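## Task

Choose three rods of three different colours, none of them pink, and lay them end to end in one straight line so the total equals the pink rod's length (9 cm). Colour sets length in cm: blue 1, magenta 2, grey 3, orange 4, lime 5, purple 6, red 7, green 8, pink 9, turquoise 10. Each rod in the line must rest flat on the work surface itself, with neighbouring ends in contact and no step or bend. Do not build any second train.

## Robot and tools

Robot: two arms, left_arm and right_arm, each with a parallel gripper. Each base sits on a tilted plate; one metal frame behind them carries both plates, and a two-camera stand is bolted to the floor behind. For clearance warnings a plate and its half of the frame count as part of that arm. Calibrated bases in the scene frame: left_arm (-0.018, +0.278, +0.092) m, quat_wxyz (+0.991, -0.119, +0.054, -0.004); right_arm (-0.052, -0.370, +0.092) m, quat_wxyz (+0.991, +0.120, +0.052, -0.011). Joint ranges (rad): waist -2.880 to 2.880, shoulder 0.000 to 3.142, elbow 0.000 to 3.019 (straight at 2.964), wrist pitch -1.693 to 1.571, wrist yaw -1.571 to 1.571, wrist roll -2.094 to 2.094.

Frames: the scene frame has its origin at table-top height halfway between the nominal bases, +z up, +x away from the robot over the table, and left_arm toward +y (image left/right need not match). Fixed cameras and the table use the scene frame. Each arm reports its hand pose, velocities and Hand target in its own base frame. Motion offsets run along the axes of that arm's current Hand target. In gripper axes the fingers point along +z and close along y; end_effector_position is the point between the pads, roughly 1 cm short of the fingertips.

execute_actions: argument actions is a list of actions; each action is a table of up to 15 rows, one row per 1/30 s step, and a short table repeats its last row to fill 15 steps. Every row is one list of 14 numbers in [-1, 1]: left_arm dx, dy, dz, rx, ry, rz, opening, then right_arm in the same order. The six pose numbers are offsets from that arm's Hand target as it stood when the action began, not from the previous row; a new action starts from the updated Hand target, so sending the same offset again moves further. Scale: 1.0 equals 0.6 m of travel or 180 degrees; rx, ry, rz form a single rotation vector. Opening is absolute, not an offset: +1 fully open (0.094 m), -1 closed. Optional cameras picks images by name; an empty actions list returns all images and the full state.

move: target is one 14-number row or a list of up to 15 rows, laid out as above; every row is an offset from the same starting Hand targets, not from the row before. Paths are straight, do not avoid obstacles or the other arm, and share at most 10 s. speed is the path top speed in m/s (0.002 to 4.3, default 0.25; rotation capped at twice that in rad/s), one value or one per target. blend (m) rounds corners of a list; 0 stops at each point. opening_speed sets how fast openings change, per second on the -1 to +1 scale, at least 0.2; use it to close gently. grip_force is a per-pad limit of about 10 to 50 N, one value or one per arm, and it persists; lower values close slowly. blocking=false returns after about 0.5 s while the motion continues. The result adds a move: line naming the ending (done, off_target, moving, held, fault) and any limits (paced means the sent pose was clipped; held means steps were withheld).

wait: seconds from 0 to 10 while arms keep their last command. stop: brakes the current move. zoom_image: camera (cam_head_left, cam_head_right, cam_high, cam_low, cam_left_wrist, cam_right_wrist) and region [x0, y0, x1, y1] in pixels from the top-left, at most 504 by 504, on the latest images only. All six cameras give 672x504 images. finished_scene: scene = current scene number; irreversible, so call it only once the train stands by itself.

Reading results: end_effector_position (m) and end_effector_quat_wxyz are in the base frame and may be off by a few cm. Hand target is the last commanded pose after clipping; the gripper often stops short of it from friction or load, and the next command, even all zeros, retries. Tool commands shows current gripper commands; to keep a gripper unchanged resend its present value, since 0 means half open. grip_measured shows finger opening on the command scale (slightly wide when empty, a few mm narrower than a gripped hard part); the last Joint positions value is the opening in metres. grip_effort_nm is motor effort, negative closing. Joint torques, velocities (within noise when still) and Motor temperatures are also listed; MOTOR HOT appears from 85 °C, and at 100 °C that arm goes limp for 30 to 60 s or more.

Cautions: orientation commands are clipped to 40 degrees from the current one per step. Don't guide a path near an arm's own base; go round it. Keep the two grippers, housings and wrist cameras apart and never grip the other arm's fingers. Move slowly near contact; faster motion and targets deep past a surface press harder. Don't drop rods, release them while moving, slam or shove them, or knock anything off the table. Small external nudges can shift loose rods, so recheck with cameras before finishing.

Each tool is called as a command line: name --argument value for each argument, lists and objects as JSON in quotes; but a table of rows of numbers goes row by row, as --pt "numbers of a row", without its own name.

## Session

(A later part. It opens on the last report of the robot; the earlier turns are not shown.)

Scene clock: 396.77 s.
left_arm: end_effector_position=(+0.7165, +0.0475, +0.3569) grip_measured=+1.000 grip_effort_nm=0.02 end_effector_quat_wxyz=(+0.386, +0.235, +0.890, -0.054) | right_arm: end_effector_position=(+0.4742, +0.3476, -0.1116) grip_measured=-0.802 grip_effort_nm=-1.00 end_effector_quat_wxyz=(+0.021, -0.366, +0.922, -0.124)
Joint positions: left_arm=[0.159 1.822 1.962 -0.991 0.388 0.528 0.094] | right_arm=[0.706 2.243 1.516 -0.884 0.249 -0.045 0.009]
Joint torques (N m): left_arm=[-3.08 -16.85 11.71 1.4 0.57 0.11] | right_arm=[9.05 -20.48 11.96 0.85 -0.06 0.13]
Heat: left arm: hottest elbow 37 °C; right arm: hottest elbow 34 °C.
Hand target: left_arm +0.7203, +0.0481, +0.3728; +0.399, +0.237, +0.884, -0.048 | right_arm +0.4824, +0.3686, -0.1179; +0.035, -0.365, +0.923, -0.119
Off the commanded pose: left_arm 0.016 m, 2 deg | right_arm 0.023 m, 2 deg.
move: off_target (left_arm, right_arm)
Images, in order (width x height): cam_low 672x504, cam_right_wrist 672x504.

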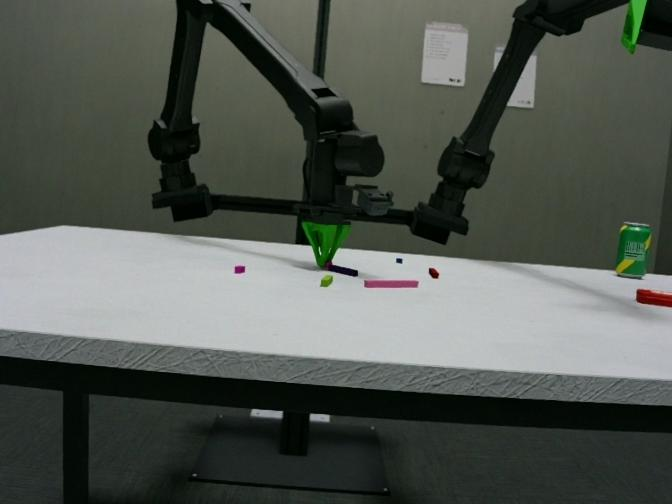

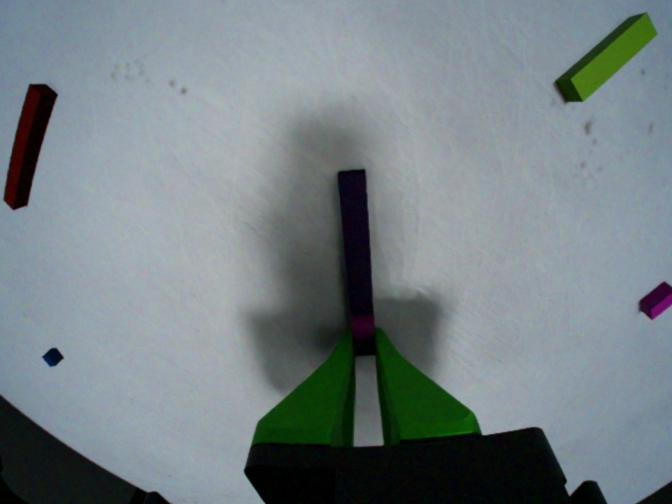

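move --target '[0,0,0,0,0,0,1, -0.005,0,0.0075,0,0,0,-0.84]' --speed 0.03 --cameras '["cam_right_wrist", "cam_low"]'

zoom_image --camera "cam_low" --region '[290, 230, 370, 290]'

zoom_image --camera "cam_right_wrist" --region '[300, 260, 420, 360]'

Scene clock: 412.17 s.
left_arm: end_effector_position=(+0.7165, +0.0475, +0.3569) grip_measured=+1.000 grip_effort_nm=0.02 end_effector_quat_wxyz=(+0.386, +0.235, +0.890, -0.054) | right_arm: end_effector_position=(+0.4777, +0.3506, -0.1123) grip_measured=-0.802 grip_effort_nm=-1.00 end_effector_quat_wxyz=(+0.024, -0.366, +0.922, -0.123)
Joint positions: left_arm=[0.159 1.822 1.962 -0.991 0.388 0.528 0.094] | right_arm=[0.706 2.25 1.529 -0.884 0.249 -0.044 0.009]
Joint torques (N m): left_arm=[-3.14 -16.26 11.74 1.26 0.53 0.12] | right_arm=[8.7 -20.13 11.99 0.96 -0.07 0.09]
Heat: left arm: hottest elbow 38 °C; right arm: hottest elbow 33 °C.
Hand target: left_arm +0.7203, +0.0481, +0.3728; +0.399, +0.237, +0.884, -0.048 | right_arm +0.4852, +0.3697, -0.1224; +0.035, -0.365, +0.923, -0.119
Off the commanded pose: left_arm 0.016 m, 2 deg | right_arm 0.023 m, 1 deg.
move: off_target (left_arm, right_arm)
Images, in order (width x height): cam_low 672x504, cam_right_wrist 672x504.

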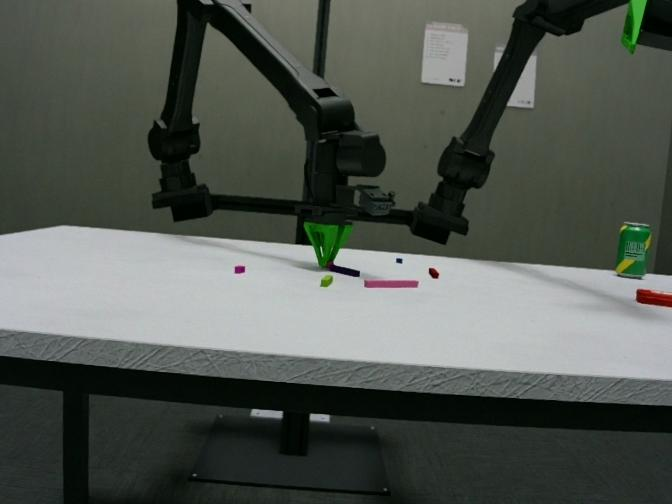

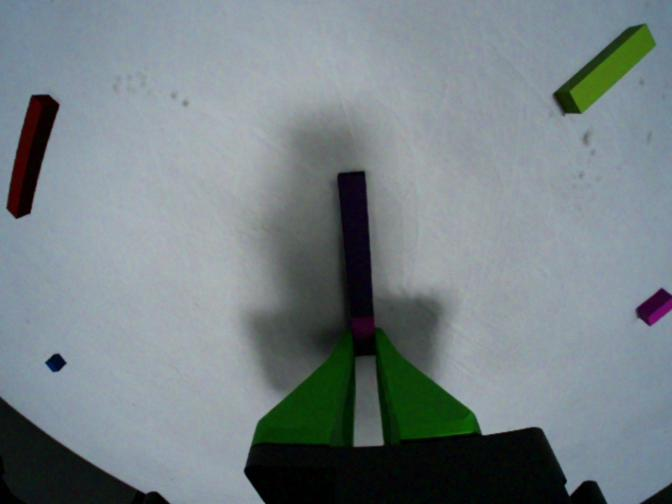

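Scaled by 6.300.

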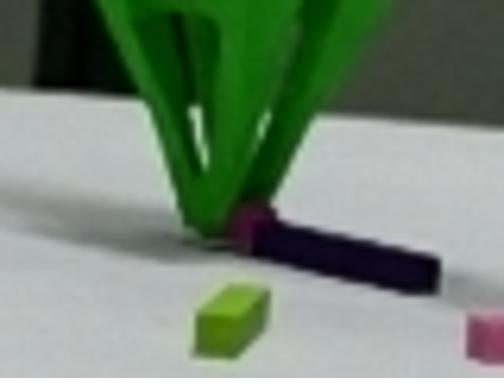

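Scaled by 4.200 from the camera's 672x504 image, which has a finer 960x720 frame.

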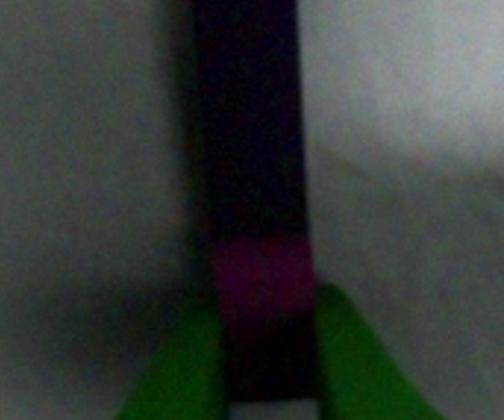

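move --target '[0,0,0,0,0,0,1, 0,0,0.0133,0,0,0,-0.84]' --speed 0.03 --cameras '["cam_right_wrist", "cam_low"]'

zoom_image --camera "cam_low" --region '[290, 230, 370, 290]'

zoom_image --camera "cam_right_wrist" --region '[300, 260, 420, 360]'

Scene clock: 419.50 s.
left_arm: end_effector_position=(+0.7165, +0.0475, +0.3569) grip_measured=+1.000 grip_effort_nm=0.02 end_effector_quat_wxyz=(+0.386, +0.235, +0.890, -0.054) | right_arm: end_effector_position=(+0.4799, +0.3528, -0.1159) grip_measured=-0.802 grip_effort_nm=-1.00 end_effector_quat_wxyz=(+0.028, -0.365, +0.922, -0.122)
Joint positions: left_arm=[0.159 1.822 1.962 -0.991 0.388 0.528 0.094] | right_arm=[0.707 2.258 1.533 -0.871 0.249 -0.044 0.009]
Joint torques (N m): left_arm=[-2.84 -16.67 11.63 1.35 0.56 0.11] | right_arm=[8.53 -19.6 11.71 1.01 -0.04 0.07]
Heat: left arm: hottest elbow 38 °C; right arm: hottest elbow 34 °C.
Hand target: left_arm +0.7203, +0.0481, +0.3728; +0.399, +0.237, +0.884, -0.048 | right_arm +0.4865, +0.3682, -0.1302; +0.035, -0.365, +0.923, -0.119
Off the commanded pose: left_arm 0.016 m, 2 deg | right_arm 0.022 m, 1 deg.
move: off_target (left_arm, right_arm)
Images, in order (width x height): cam_low 672x504, cam_right_wrist 672x504.

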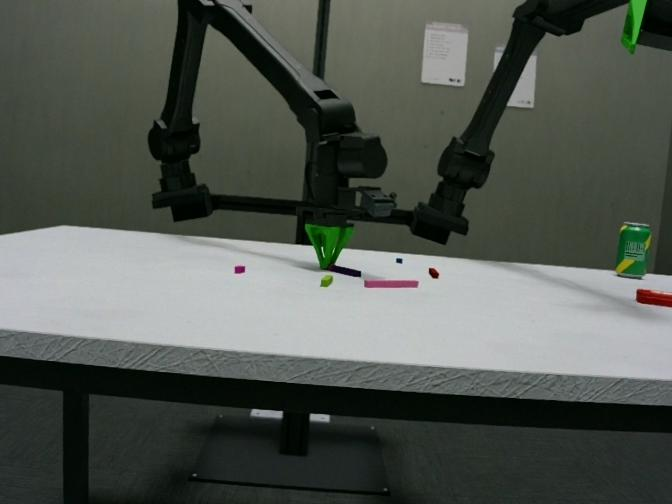

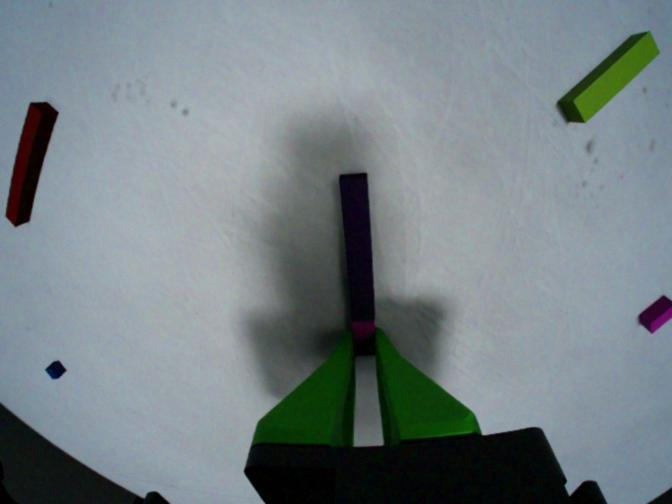

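Scaled by 6.300.

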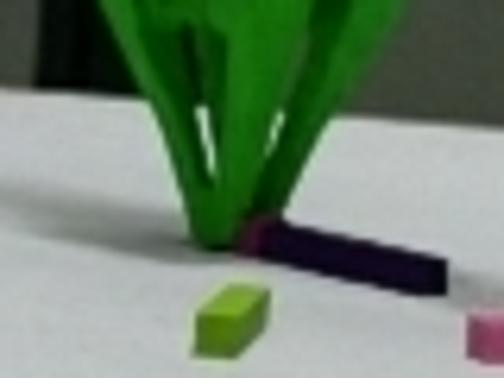

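Scaled by 4.200 from the camera's 672x504 image, which has a finer 960x720 frame.

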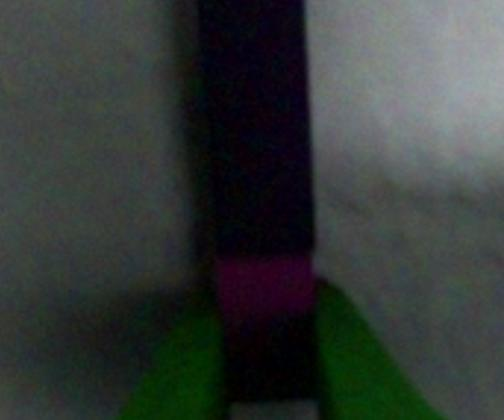

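zoom_image --camera "cam_right_wrist" --region '[335, 300, 395, 360]'

zoom_image --camera "cam_low" --region '[315, 255, 365, 285]'

Scaled by 8.400 from the camera's 672x504 image, which has a finer 960x720 frame.

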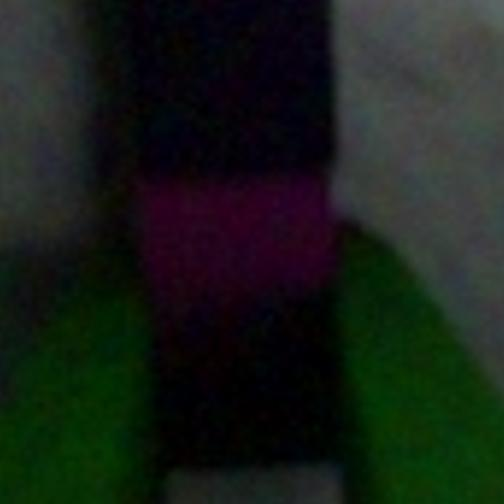

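Scaled by 10.080.

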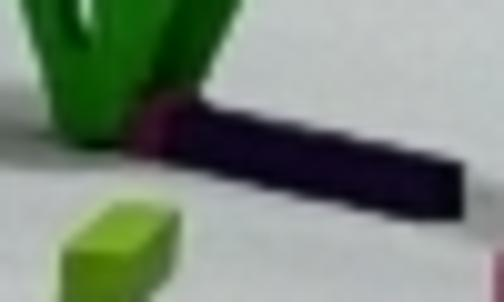

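move --target '[0,0,0,0,0,0,1, 0,0,0,0,0,0,-0.4]' --speed 0.03 --opening_speed 0.4 --cameras '["cam_right_wrist", "cam_low"]'

zoom_image --camera "cam_right_wrist" --region '[310, 280, 410, 380]'

Scene clock: 452.17 s.
left_arm: end_effector_position=(+0.7165, +0.0475, +0.3569) grip_measured=+1.000 grip_effort_nm=0.02 end_effector_quat_wxyz=(+0.386, +0.235, +0.890, -0.054) | right_arm: end_effector_position=(+0.4793, +0.3527, -0.1175) grip_measured=-0.402 grip_effort_nm=0.11 end_effector_quat_wxyz=(+0.027, -0.366, +0.922, -0.122)
Joint positions: left_arm=[0.159 1.822 1.962 -0.991 0.388 0.528 0.094] | right_arm=[0.707 2.261 1.533 -0.871 0.248 -0.044 0.028]
Joint torques (N m): left_arm=[-3.43 -16.56 11.59 1.35 0.52 0.11] | right_arm=[8.41 -20.07 11.73 0.99 -0.03 0.08]
Heat: left arm: hottest elbow 38 °C; right arm: hottest elbow 32 °C.
Hand target: left_arm +0.7203, +0.0481, +0.3728; +0.399, +0.237, +0.884, -0.048 | right_arm +0.4866, +0.3682, -0.1301; +0.036, -0.365, +0.923, -0.119
Off the commanded pose: left_arm 0.016 m, 2 deg | right_arm 0.021 m, 1 deg.
move: off_target (left_arm, right_arm)
Images, in order (width x height): cam_low 672x504, cam_right_wrist 672x504.

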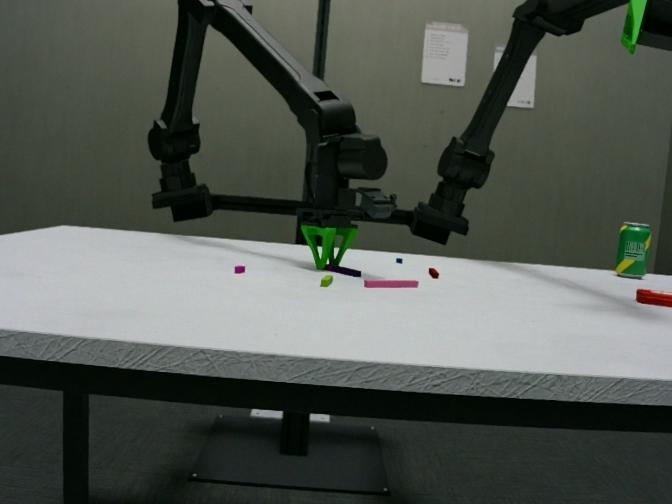

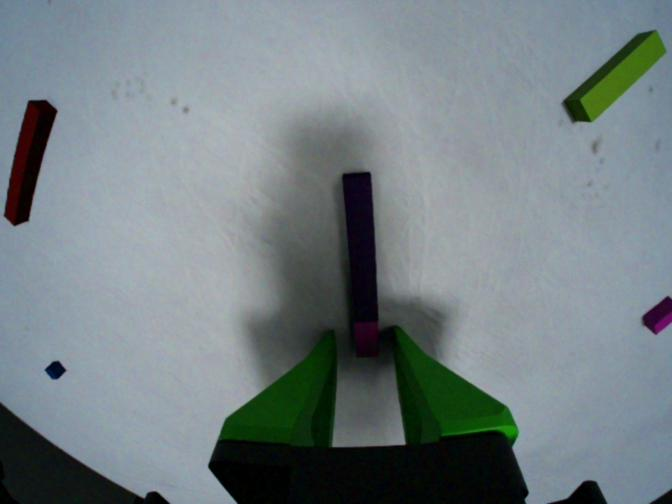

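Scaled by 5.040 from the camera's 672x504 image, which has a finer 960x720 frame.

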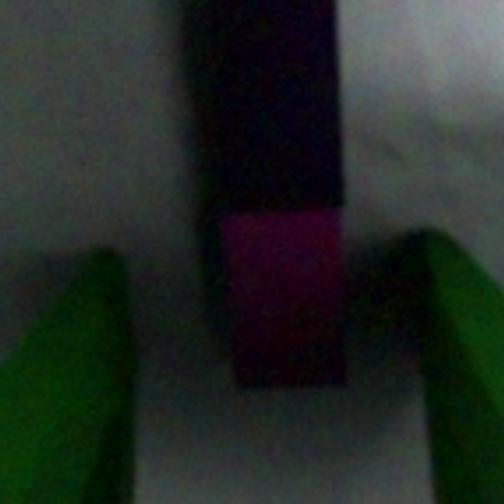

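move --pt "0 0 0 0 0 0 1 0 0 -0.1633 0 0 0 -0.4" --pt "0 0 0 0 0 0 1 0.1045 0.374 -0.1633 0 0 0 0.0" --speed '[0.08, 0.25]' --blend '[0.02, 0]' --cameras '["cam_right_wrist", "cam_low", "cam_high"]'

zoom_image --camera "cam_low" --region '[315, 250, 415, 290]'

Scene clock: 479.20 s.
left_arm: end_effector_position=(+0.7165, +0.0475, +0.3569) grip_measured=+1.000 grip_effort_nm=0.02 end_effector_quat_wxyz=(+0.386, +0.235, +0.890, -0.054) | right_arm: end_effector_position=(+0.2737, +0.5076, -0.0689) grip_measured=-0.002 grip_effort_nm=0.11 end_effector_quat_wxyz=(+0.044, -0.375, +0.919, -0.113)
Joint positions: left_arm=[0.159 1.822 1.962 -0.991 0.388 0.528 0.094] | right_arm=[1.144 2.175 1.529 -1.018 0.224 0.379 0.047]
Joint torques (N m): left_arm=[-3.6 -16.21 11.7 1.36 0.53 0.13] | right_arm=[5.13 -19.43 9.11 1.03 -0.09 0.1]
Heat: left arm: hottest elbow 38 °C; right arm: hottest elbow 32 °C.
Hand target: left_arm +0.7203, +0.0481, +0.3728; +0.399, +0.237, +0.884, -0.048 | right_arm +0.2764, +0.5028, -0.0892; +0.035, -0.365, +0.923, -0.119
Off the commanded pose: left_arm 0.016 m, 2 deg | right_arm 0.021 m, 2 deg.
move: off_target (left_arm, right_arm); target 2's new opening was sent with right_arm's hand 0.021 m and 2 deg from that target
Images, in order (width x height): cam_high 672x504, cam_low 672x504, cam_right_wrist 672x504.

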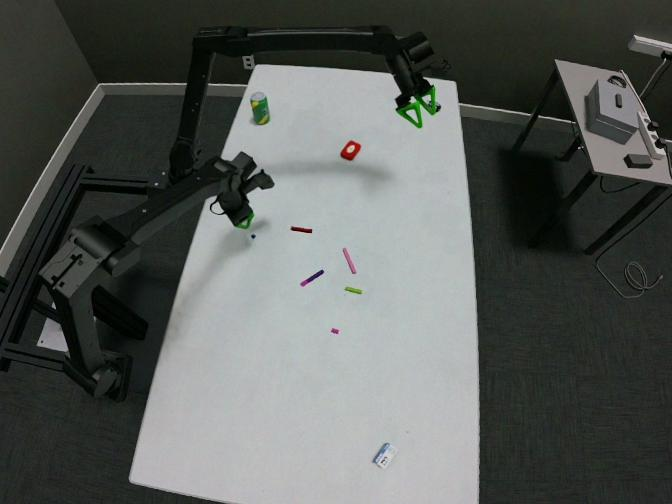

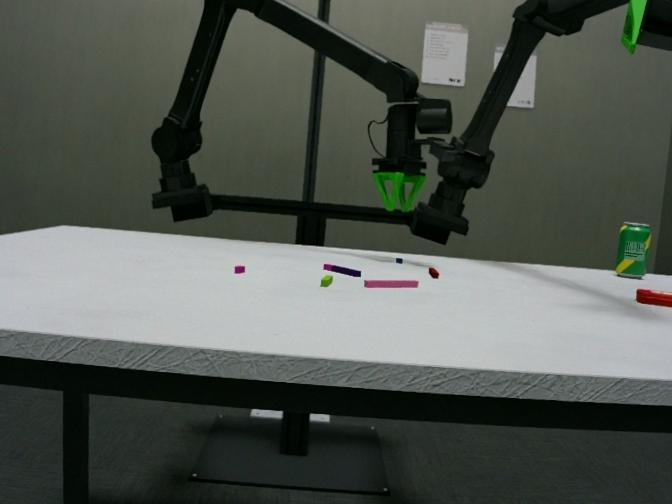

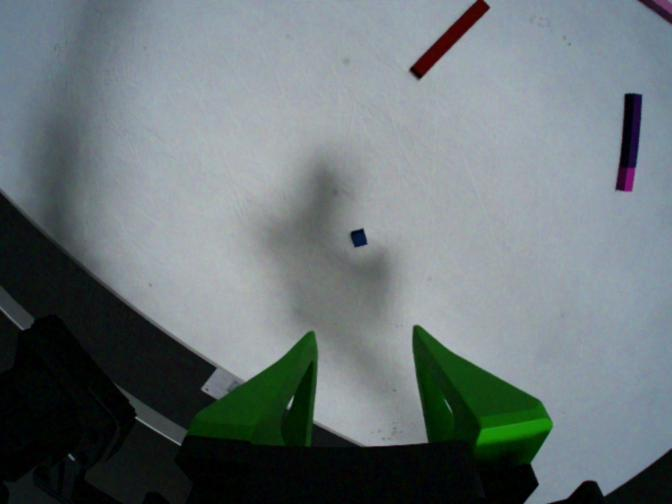

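Scaled by 5.040.

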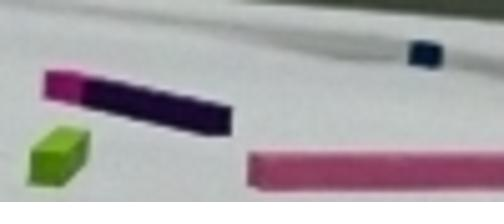

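zoom_image --camera "cam_right_wrist" --region '[330, 210, 390, 270]'

Scaled by 8.400 from the camera's 672x504 image, which has a finer 960x720 frame.

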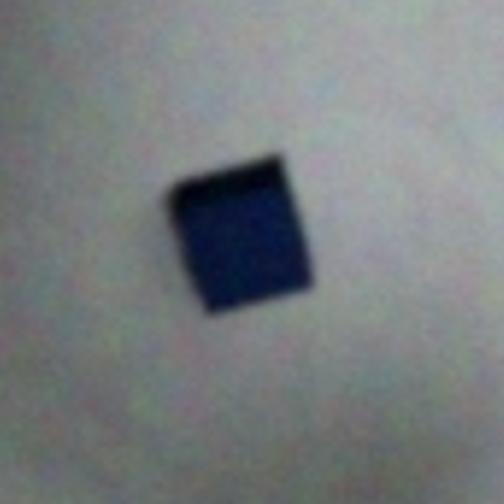

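move --target '[0,0,0,0,0,0,1, -0.0083,0,0.1227,0,0,-0.067,0.0]' --speed 0.15 --cameras '["cam_right_wrist"]'

zoom_image --camera "cam_right_wrist" --region '[310, 250, 410, 350]'

Scene clock: 495.17 s.
left_arm: end_effector_position=(+0.7165, +0.0475, +0.3569) grip_measured=+1.000 grip_effort_nm=0.02 end_effector_quat_wxyz=(+0.386, +0.235, +0.890, -0.054) | right_arm: end_effector_position=(+0.2851, +0.5034, -0.1421) grip_measured=-0.002 grip_effort_nm=0.11 end_effector_quat_wxyz=(+0.032, -0.459, +0.880, -0.116)
Joint positions: left_arm=[0.159 1.822 1.962 -0.991 0.388 0.528 0.094] | right_arm=[1.123 2.302 1.529 -0.887 0.224 0.172 0.047]
Joint torques (N m): left_arm=[-3.49 -16.67 11.86 1.61 0.54 0.12] | right_arm=[4.72 -21.07 7.65 1.11 0 -0.17]
Heat: left arm: hottest elbow 38 °C; right arm: hottest elbow 33 °C.
Hand target: left_arm +0.7203, +0.0481, +0.3728; +0.399, +0.237, +0.884, -0.048 | right_arm +0.2913, +0.4919, -0.1605; +0.023, -0.460, +0.879, -0.122
Off the commanded pose: left_arm 0.016 m, 2 deg | right_arm 0.023 m, 1 deg.
move: off_target (left_arm, right_arm)
Images, in order (width x height): cam_right_wrist 672x504.

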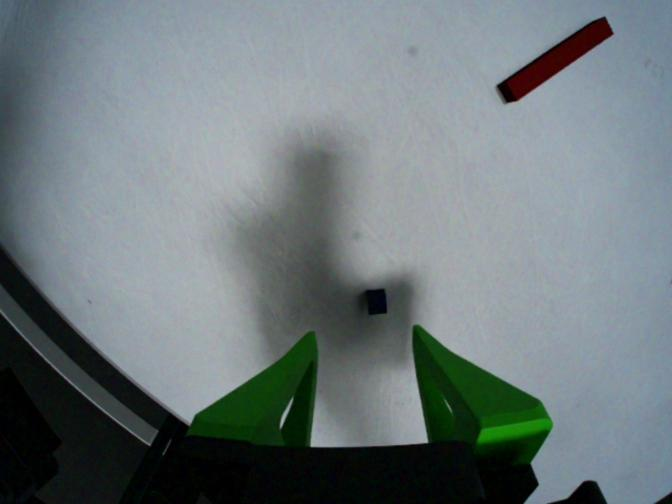

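Scaled by 5.040 from the camera's 672x504 image, which has a finer 960x720 frame.

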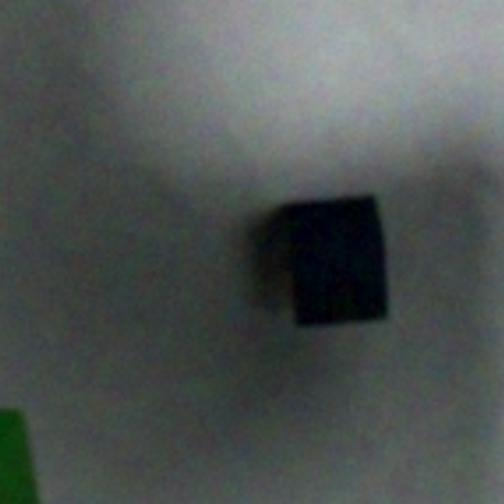

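move --target '[0,0,0,0,0,0,1, 0,-0.0133,0.05,0,0,0,0.0]' --speed 0.06 --cameras '["cam_right_wrist","cam_low"]'

zoom_image --camera "cam_right_wrist" --region '[310, 280, 410, 380]'

zoom_image --camera "cam_low" --region '[360, 220, 440, 280]'

Scene clock: 508.17 s.
left_arm: end_effector_position=(+0.7165, +0.0475, +0.3569) grip_measured=+1.000 grip_effort_nm=0.02 end_effector_quat_wxyz=(+0.386, +0.235, +0.890, -0.054) | right_arm: end_effector_position=(+0.2981, +0.4979, -0.1655) grip_measured=-0.002 grip_effort_nm=0.11 end_effector_quat_wxyz=(+0.035, -0.459, +0.881, -0.112)
Joint positions: left_arm=[0.159 1.822 1.962 -0.991 0.388 0.528 0.094] | right_arm=[1.099 2.342 1.529 -0.832 0.224 0.146 0.047]
Joint torques (N m): left_arm=[-3.49 -16.21 11.73 1.28 0.58 0.09] | right_arm=[4.78 -20.89 6.9 1.13 0.06 -0.21]
Heat: left arm: hottest elbow 39 °C; right arm: hottest elbow 32 °C.
Hand target: left_arm +0.7203, +0.0481, +0.3728; +0.399, +0.237, +0.884, -0.048 | right_arm +0.3023, +0.4816, -0.1878; +0.023, -0.460, +0.879, -0.123
Off the commanded pose: left_arm 0.016 m, 2 deg | right_arm 0.028 m, 2 deg.
move: off_target (left_arm, right_arm)
Images, in order (width x height): cam_low 672x504, cam_right_wrist 672x504.

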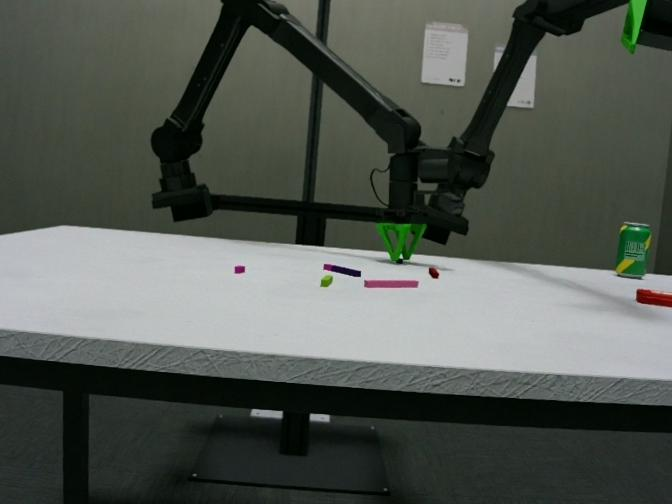

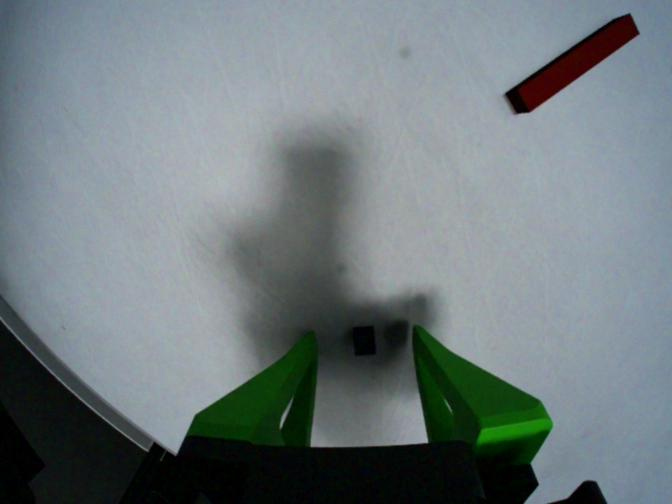

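Scaled by 5.040 from the camera's 672x504 image, which has a finer 960x720 frame.

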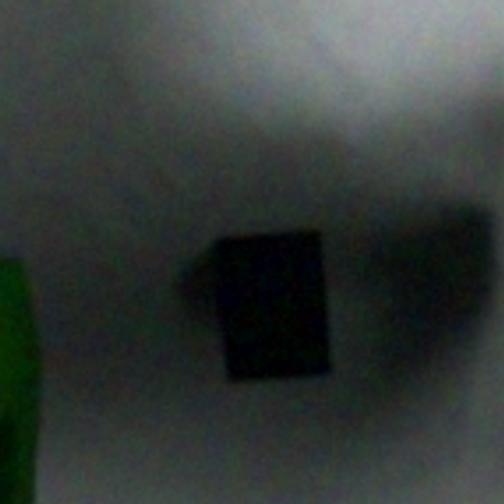

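Scaled by 6.300.

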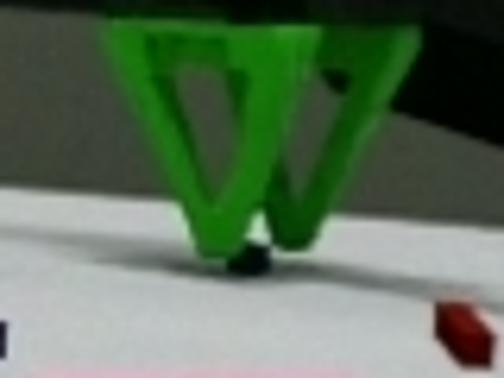

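move --target '[0,0,0,0,0,0,1, 0.0117,0,0.01,0,0,0,0.0]' --speed 0.05 --cameras '["cam_right_wrist"]'

zoom_image --camera "cam_right_wrist" --region '[310, 280, 410, 380]'

Scene clock: 515.00 s.
left_arm: end_effector_position=(+0.7165, +0.0475, +0.3569) grip_measured=+1.000 grip_effort_nm=0.02 end_effector_quat_wxyz=(+0.386, +0.235, +0.890, -0.054) | right_arm: end_effector_position=(+0.2955, +0.4926, -0.1711) grip_measured=-0.002 grip_effort_nm=0.11 end_effector_quat_wxyz=(+0.036, -0.460, +0.880, -0.112)
Joint positions: left_arm=[0.159 1.822 1.962 -0.991 0.388 0.528 0.094] | right_arm=[1.099 2.342 1.508 -0.81 0.225 0.144 0.047]
Joint torques (N m): left_arm=[-3.37 -17.08 11.71 1.32 0.56 0.1] | right_arm=[4.72 -21.01 6.31 1.25 0.08 -0.21]
Heat: left arm: hottest elbow 39 °C; right arm: hottest elbow 32 °C.
Hand target: left_arm +0.7203, +0.0481, +0.3728; +0.399, +0.237, +0.884, -0.048 | right_arm +0.2992, +0.4747, -0.1931; +0.023, -0.460, +0.879, -0.123
Off the commanded pose: left_arm 0.016 m, 2 deg | right_arm 0.029 m, 2 deg.
move: off_target (left_arm, right_arm)
Images, in order (width x height): cam_right_wrist 672x504.

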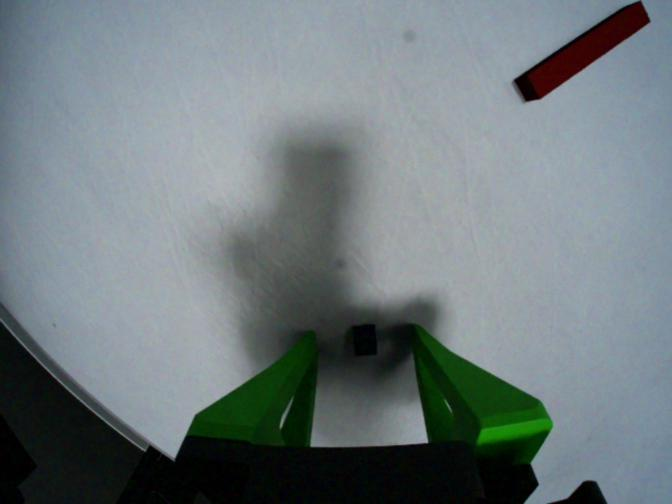

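Scaled by 5.040 from the camera's 672x504 image, which has a finer 960x720 frame.

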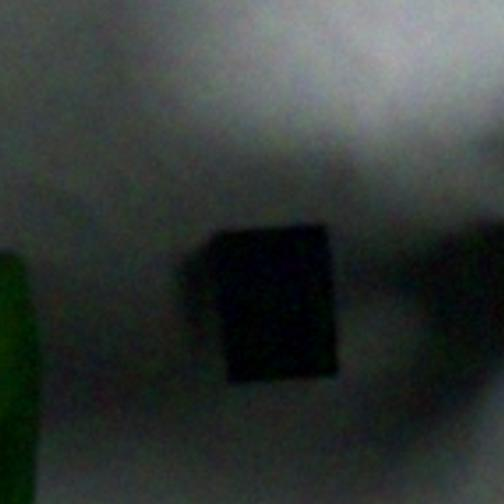

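move --target '[0,0,0,0,0,0,1, 0,0,0,0,0,0,-0.84]' --speed 0.05 --opening_speed 0.4 --cameras '["cam_right_wrist","cam_low"]'

zoom_image --camera "cam_right_wrist" --region '[310, 290, 410, 390]'

Scene clock: 526.70 s.
left_arm: end_effector_position=(+0.7165, +0.0475, +0.3569) grip_measured=+1.000 grip_effort_nm=0.02 end_effector_quat_wxyz=(+0.386, +0.235, +0.890, -0.054) | right_arm: end_effector_position=(+0.2960, +0.4935, -0.1712) grip_measured=-0.801 grip_effort_nm=-0.95 end_effector_quat_wxyz=(+0.037, -0.460, +0.880, -0.111)
Joint positions: left_arm=[0.159 1.822 1.962 -0.991 0.388 0.528 0.094] | right_arm=[1.099 2.342 1.508 -0.806 0.225 0.144 0.009]
Joint torques (N m): left_arm=[-2.96 -16.62 11.59 1.35 0.51 0.11] | right_arm=[4.6 -21.01 6.34 1.1 0.06 -0.2]
Heat: left arm: hottest elbow 39 °C; right arm: hottest elbow 31 °C.
Hand target: left_arm +0.7203, +0.0481, +0.3728; +0.399, +0.237, +0.884, -0.048 | right_arm +0.2992, +0.4747, -0.1931; +0.023, -0.460, +0.879, -0.123
Off the commanded pose: left_arm 0.016 m, 2 deg | right_arm 0.029 m, 2 deg.
move: off_target (left_arm, right_arm)
Images, in order (width x height): cam_low 672x504, cam_right_wrist 672x504.

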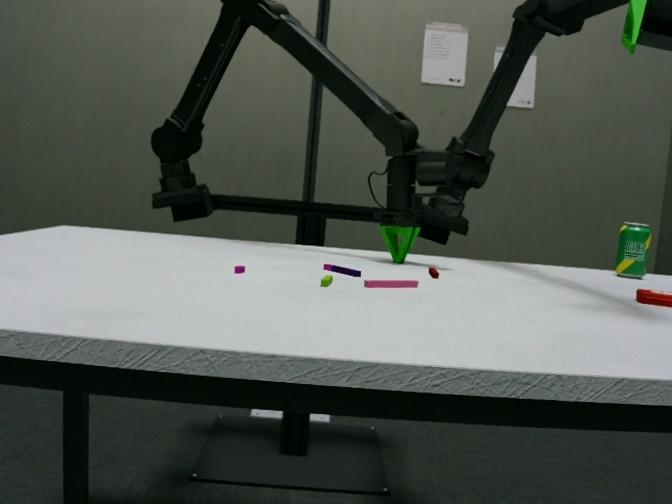

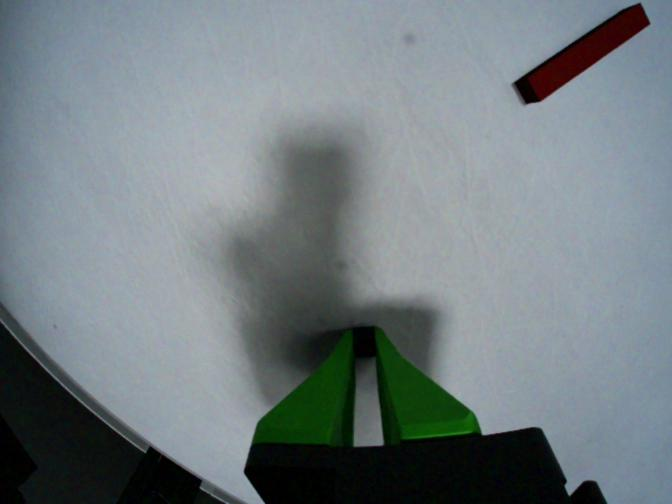

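Scaled by 5.040 from the camera's 672x504 image, which has a finer 960x720 frame.

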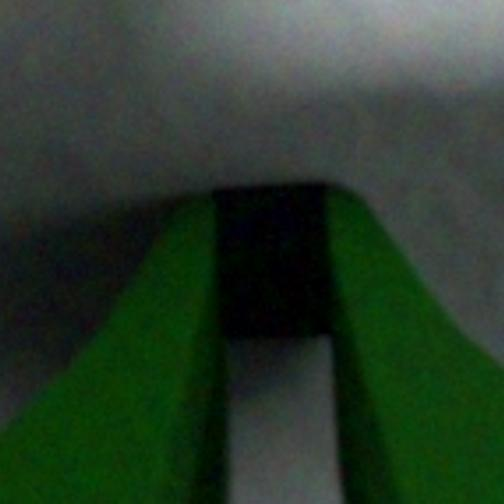

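move --pt "0 0 0 0 0 0 1 0 0 -0.123 0 0 0 -0.84" --pt "0 0 0 0 0 0 1 0.0675 -0.3902 -0.123 0 0 0.06 -0.84" --speed '[0.1, 0.25]' --blend '[0.02, 0]' --cameras '["cam_right_wrist", "cam_low"]'

zoom_image --camera "cam_right_wrist" --region '[280, 130, 480, 380]'

Scene clock: 551.33 s.
left_arm: end_effector_position=(+0.7165, +0.0475, +0.3569) grip_measured=+1.000 grip_effort_nm=0.02 end_effector_quat_wxyz=(+0.386, +0.235, +0.890, -0.054) | right_arm: end_effector_position=(+0.4505, +0.3258, -0.0683) grip_measured=-0.802 grip_effort_nm=-1.00 end_effector_quat_wxyz=(+0.026, -0.368, +0.922, -0.122)
Joint positions: left_arm=[0.159 1.822 1.962 -0.991 0.388 0.528 0.094] | right_arm=[0.704 2.1 1.391 -0.891 0.249 -0.051 0.009]
Joint torques (N m): left_arm=[-2.96 -16.56 11.88 1.39 0.54 0.14] | right_arm=[6.77 -22.77 7.47 0.95 -0.04 -0.21]
Heat: left arm: hottest elbow 39 °C; right arm: hottest shoulder 30 °C.
Hand target: left_arm +0.7203, +0.0481, +0.3728; +0.399, +0.237, +0.884, -0.048 | right_arm +0.4526, +0.3279, -0.0632; +0.034, -0.375, +0.919, -0.120
Off the commanded pose: left_arm 0.016 m, 2 deg | right_arm 0.006 m, 1 deg.
move: off_target (left_arm)
Images, in order (width x height): cam_low 672x504, cam_right_wrist 672x504.

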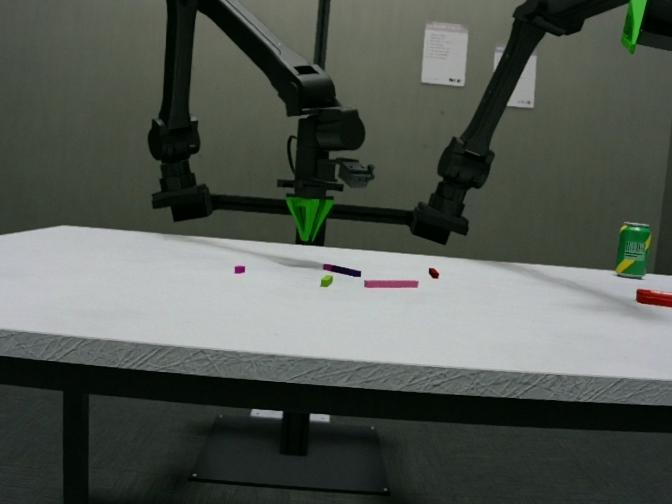

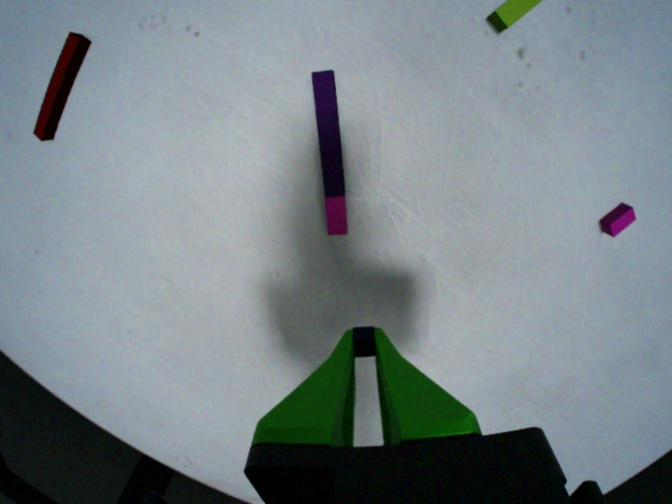

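Scaled by 2.016 from the camera's 672x504 image, which has a finer 960x720 frame.

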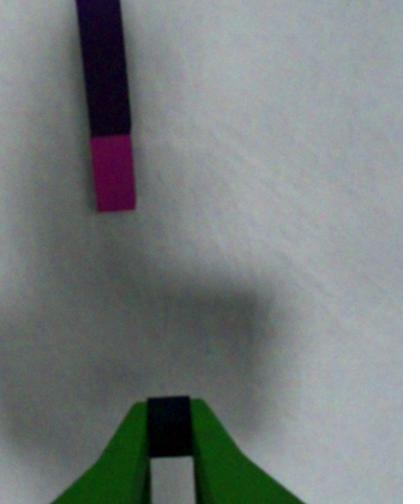

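move --target '[0,0,0,0,0,0,1, -0.0443,0.0355,0.0675,0,0,0,-0.84]' --speed 0.06 --cameras '["cam_right_wrist", "cam_low"]'

zoom_image --camera "cam_right_wrist" --region '[310, 270, 410, 370]'

zoom_image --camera "cam_low" --region '[300, 240, 380, 290]'

Scene clock: 584.03 s.
left_arm: end_effector_position=(+0.7165, +0.0475, +0.3569) grip_measured=+1.000 grip_effort_nm=0.02 end_effector_quat_wxyz=(+0.386, +0.235, +0.890, -0.054) | right_arm: end_effector_position=(+0.4542, +0.3325, -0.1030) grip_measured=-0.802 grip_effort_nm=-1.00 end_effector_quat_wxyz=(+0.020, -0.371, +0.920, -0.124)
Joint positions: left_arm=[0.159 1.822 1.962 -0.991 0.388 0.528 0.094] | right_arm=[0.709 2.181 1.423 -0.857 0.249 -0.052 0.009]
Joint torques (N m): left_arm=[-3.02 -16.73 11.85 1.42 0.51 0.12] | right_arm=[8.53 -19.43 11.7 0.96 -0.07 0.01]
Motor temperatures (°C): left_arm=[22 31 39 22 21 19 21] | right_arm=[28 31 29 22 21 21 24]
Heat: left arm: hottest elbow 39 °C; right arm: hottest shoulder 31 °C.
Hand target: left_arm +0.7203, +0.0481, +0.3728; +0.399, +0.237, +0.884, -0.048 | right_arm +0.4633, +0.3533, -0.1085; +0.034, -0.375, +0.919, -0.120
Off the commanded pose: left_arm 0.016 m, 2 deg | right_arm 0.023 m, 2 deg.
move: off_target (left_arm, right_arm)
Images, in order (width x height): cam_low 672x504, cam_right_wrist 672x504.

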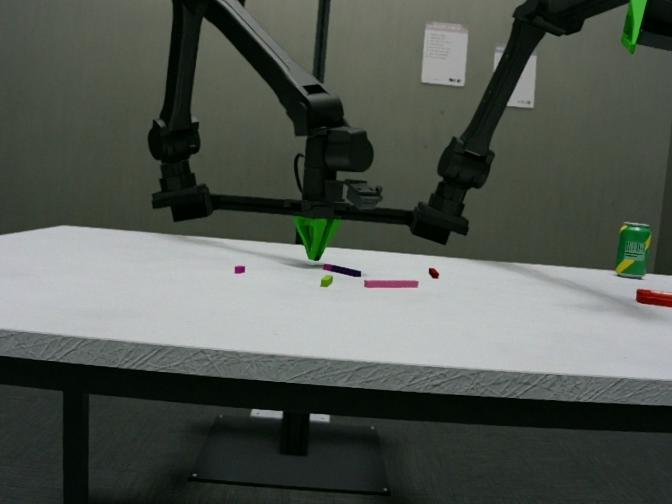

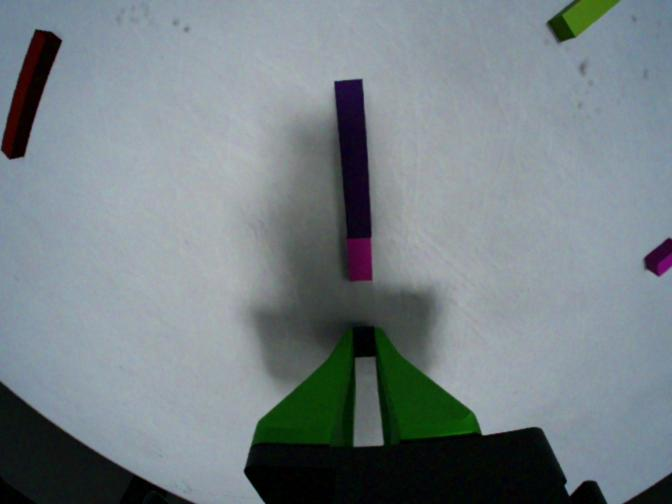

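Scaled by 5.040 from the camera's 672x504 image, which has a finer 960x720 frame.

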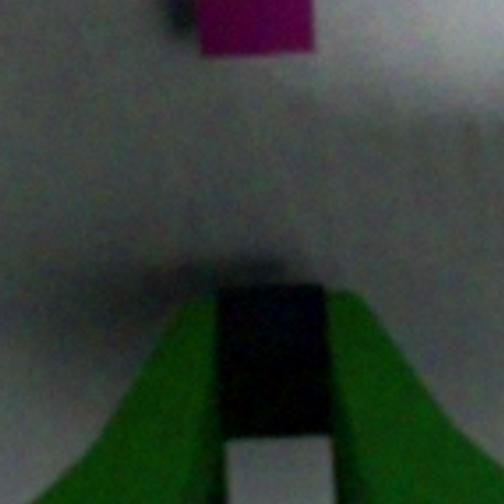

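Scaled by 6.300.

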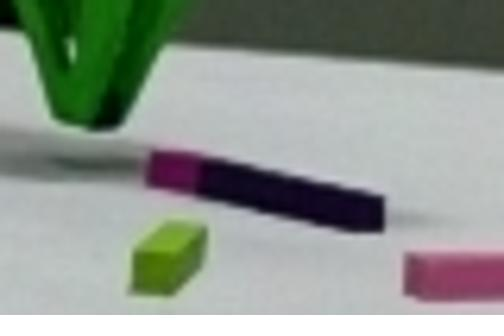

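move --target '[0,0,0,0,0,0,1, -0.0267,0,0.0185,0,0,0,-0.84]' --speed 0.05 --cameras '["cam_right_wrist", "cam_low"]'

zoom_image --camera "cam_right_wrist" --region '[310, 270, 410, 370]'

zoom_image --camera "cam_low" --region '[300, 240, 380, 290]'

Scene clock: 597.07 s.
left_arm: end_effector_position=(+0.7165, +0.0475, +0.3569) grip_measured=+1.000 grip_effort_nm=0.02 end_effector_quat_wxyz=(+0.386, +0.235, +0.890, -0.054) | right_arm: end_effector_position=(+0.4692, +0.3454, -0.1121) grip_measured=-0.802 grip_effort_nm=-1.00 end_effector_quat_wxyz=(+0.026, -0.370, +0.921, -0.122)
Joint positions: left_arm=[0.159 1.822 1.962 -0.991 0.388 0.528 0.094] | right_arm=[0.709 2.228 1.484 -0.857 0.249 -0.052 0.009]
Joint torques (N m): left_arm=[-3.14 -16.73 11.79 1.4 0.53 0.13] | right_arm=[8.59 -19.78 11.84 0.55 -0.05 -0.04]
Heat: left arm: hottest elbow 39 °C; right arm: hottest shoulder 32 °C.
Hand target: left_arm +0.7203, +0.0481, +0.3728; +0.399, +0.237, +0.884, -0.048 | right_arm +0.4765, +0.3623, -0.1197; +0.034, -0.375, +0.919, -0.120
Off the commanded pose: left_arm 0.016 m, 2 deg | right_arm 0.020 m, 1 deg.
move: off_target (left_arm, right_arm)
Images, in order (width x height): cam_low 672x504, cam_right_wrist 672x504.

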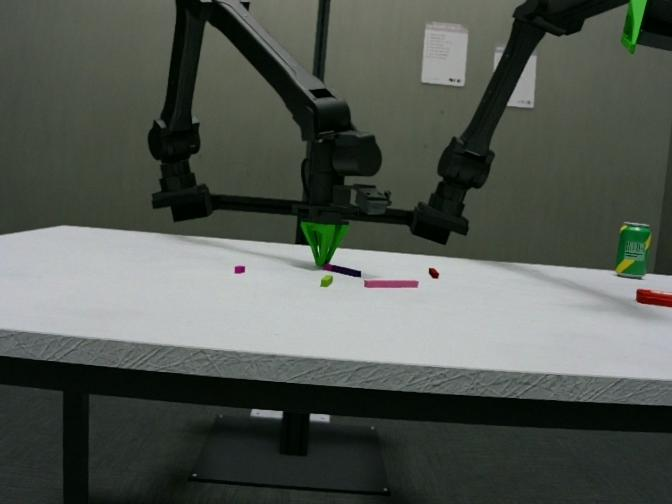

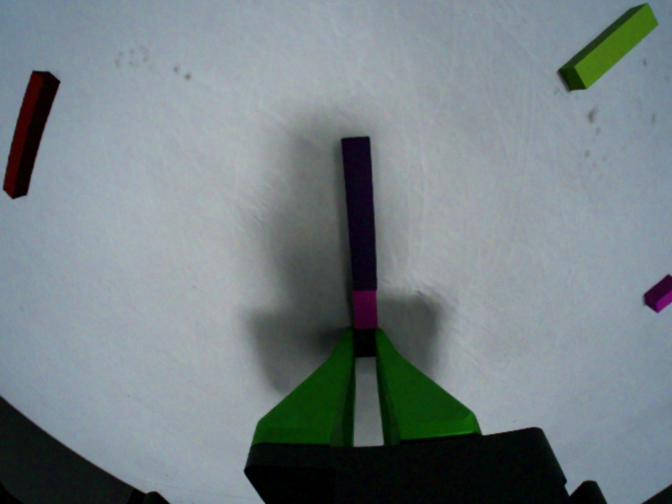

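Scaled by 5.040 from the camera's 672x504 image, which has a finer 960x720 frame.

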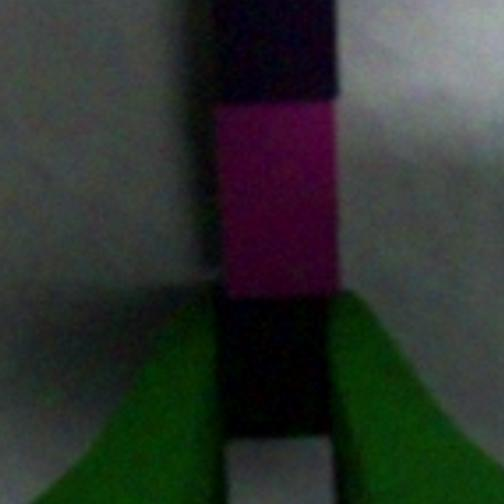

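Scaled by 6.300.

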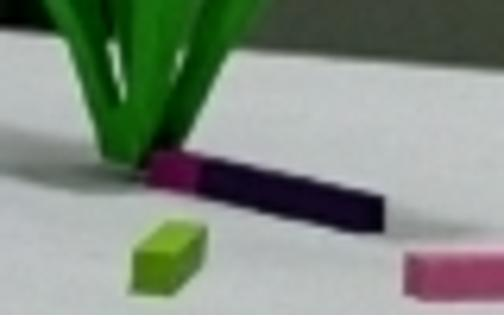

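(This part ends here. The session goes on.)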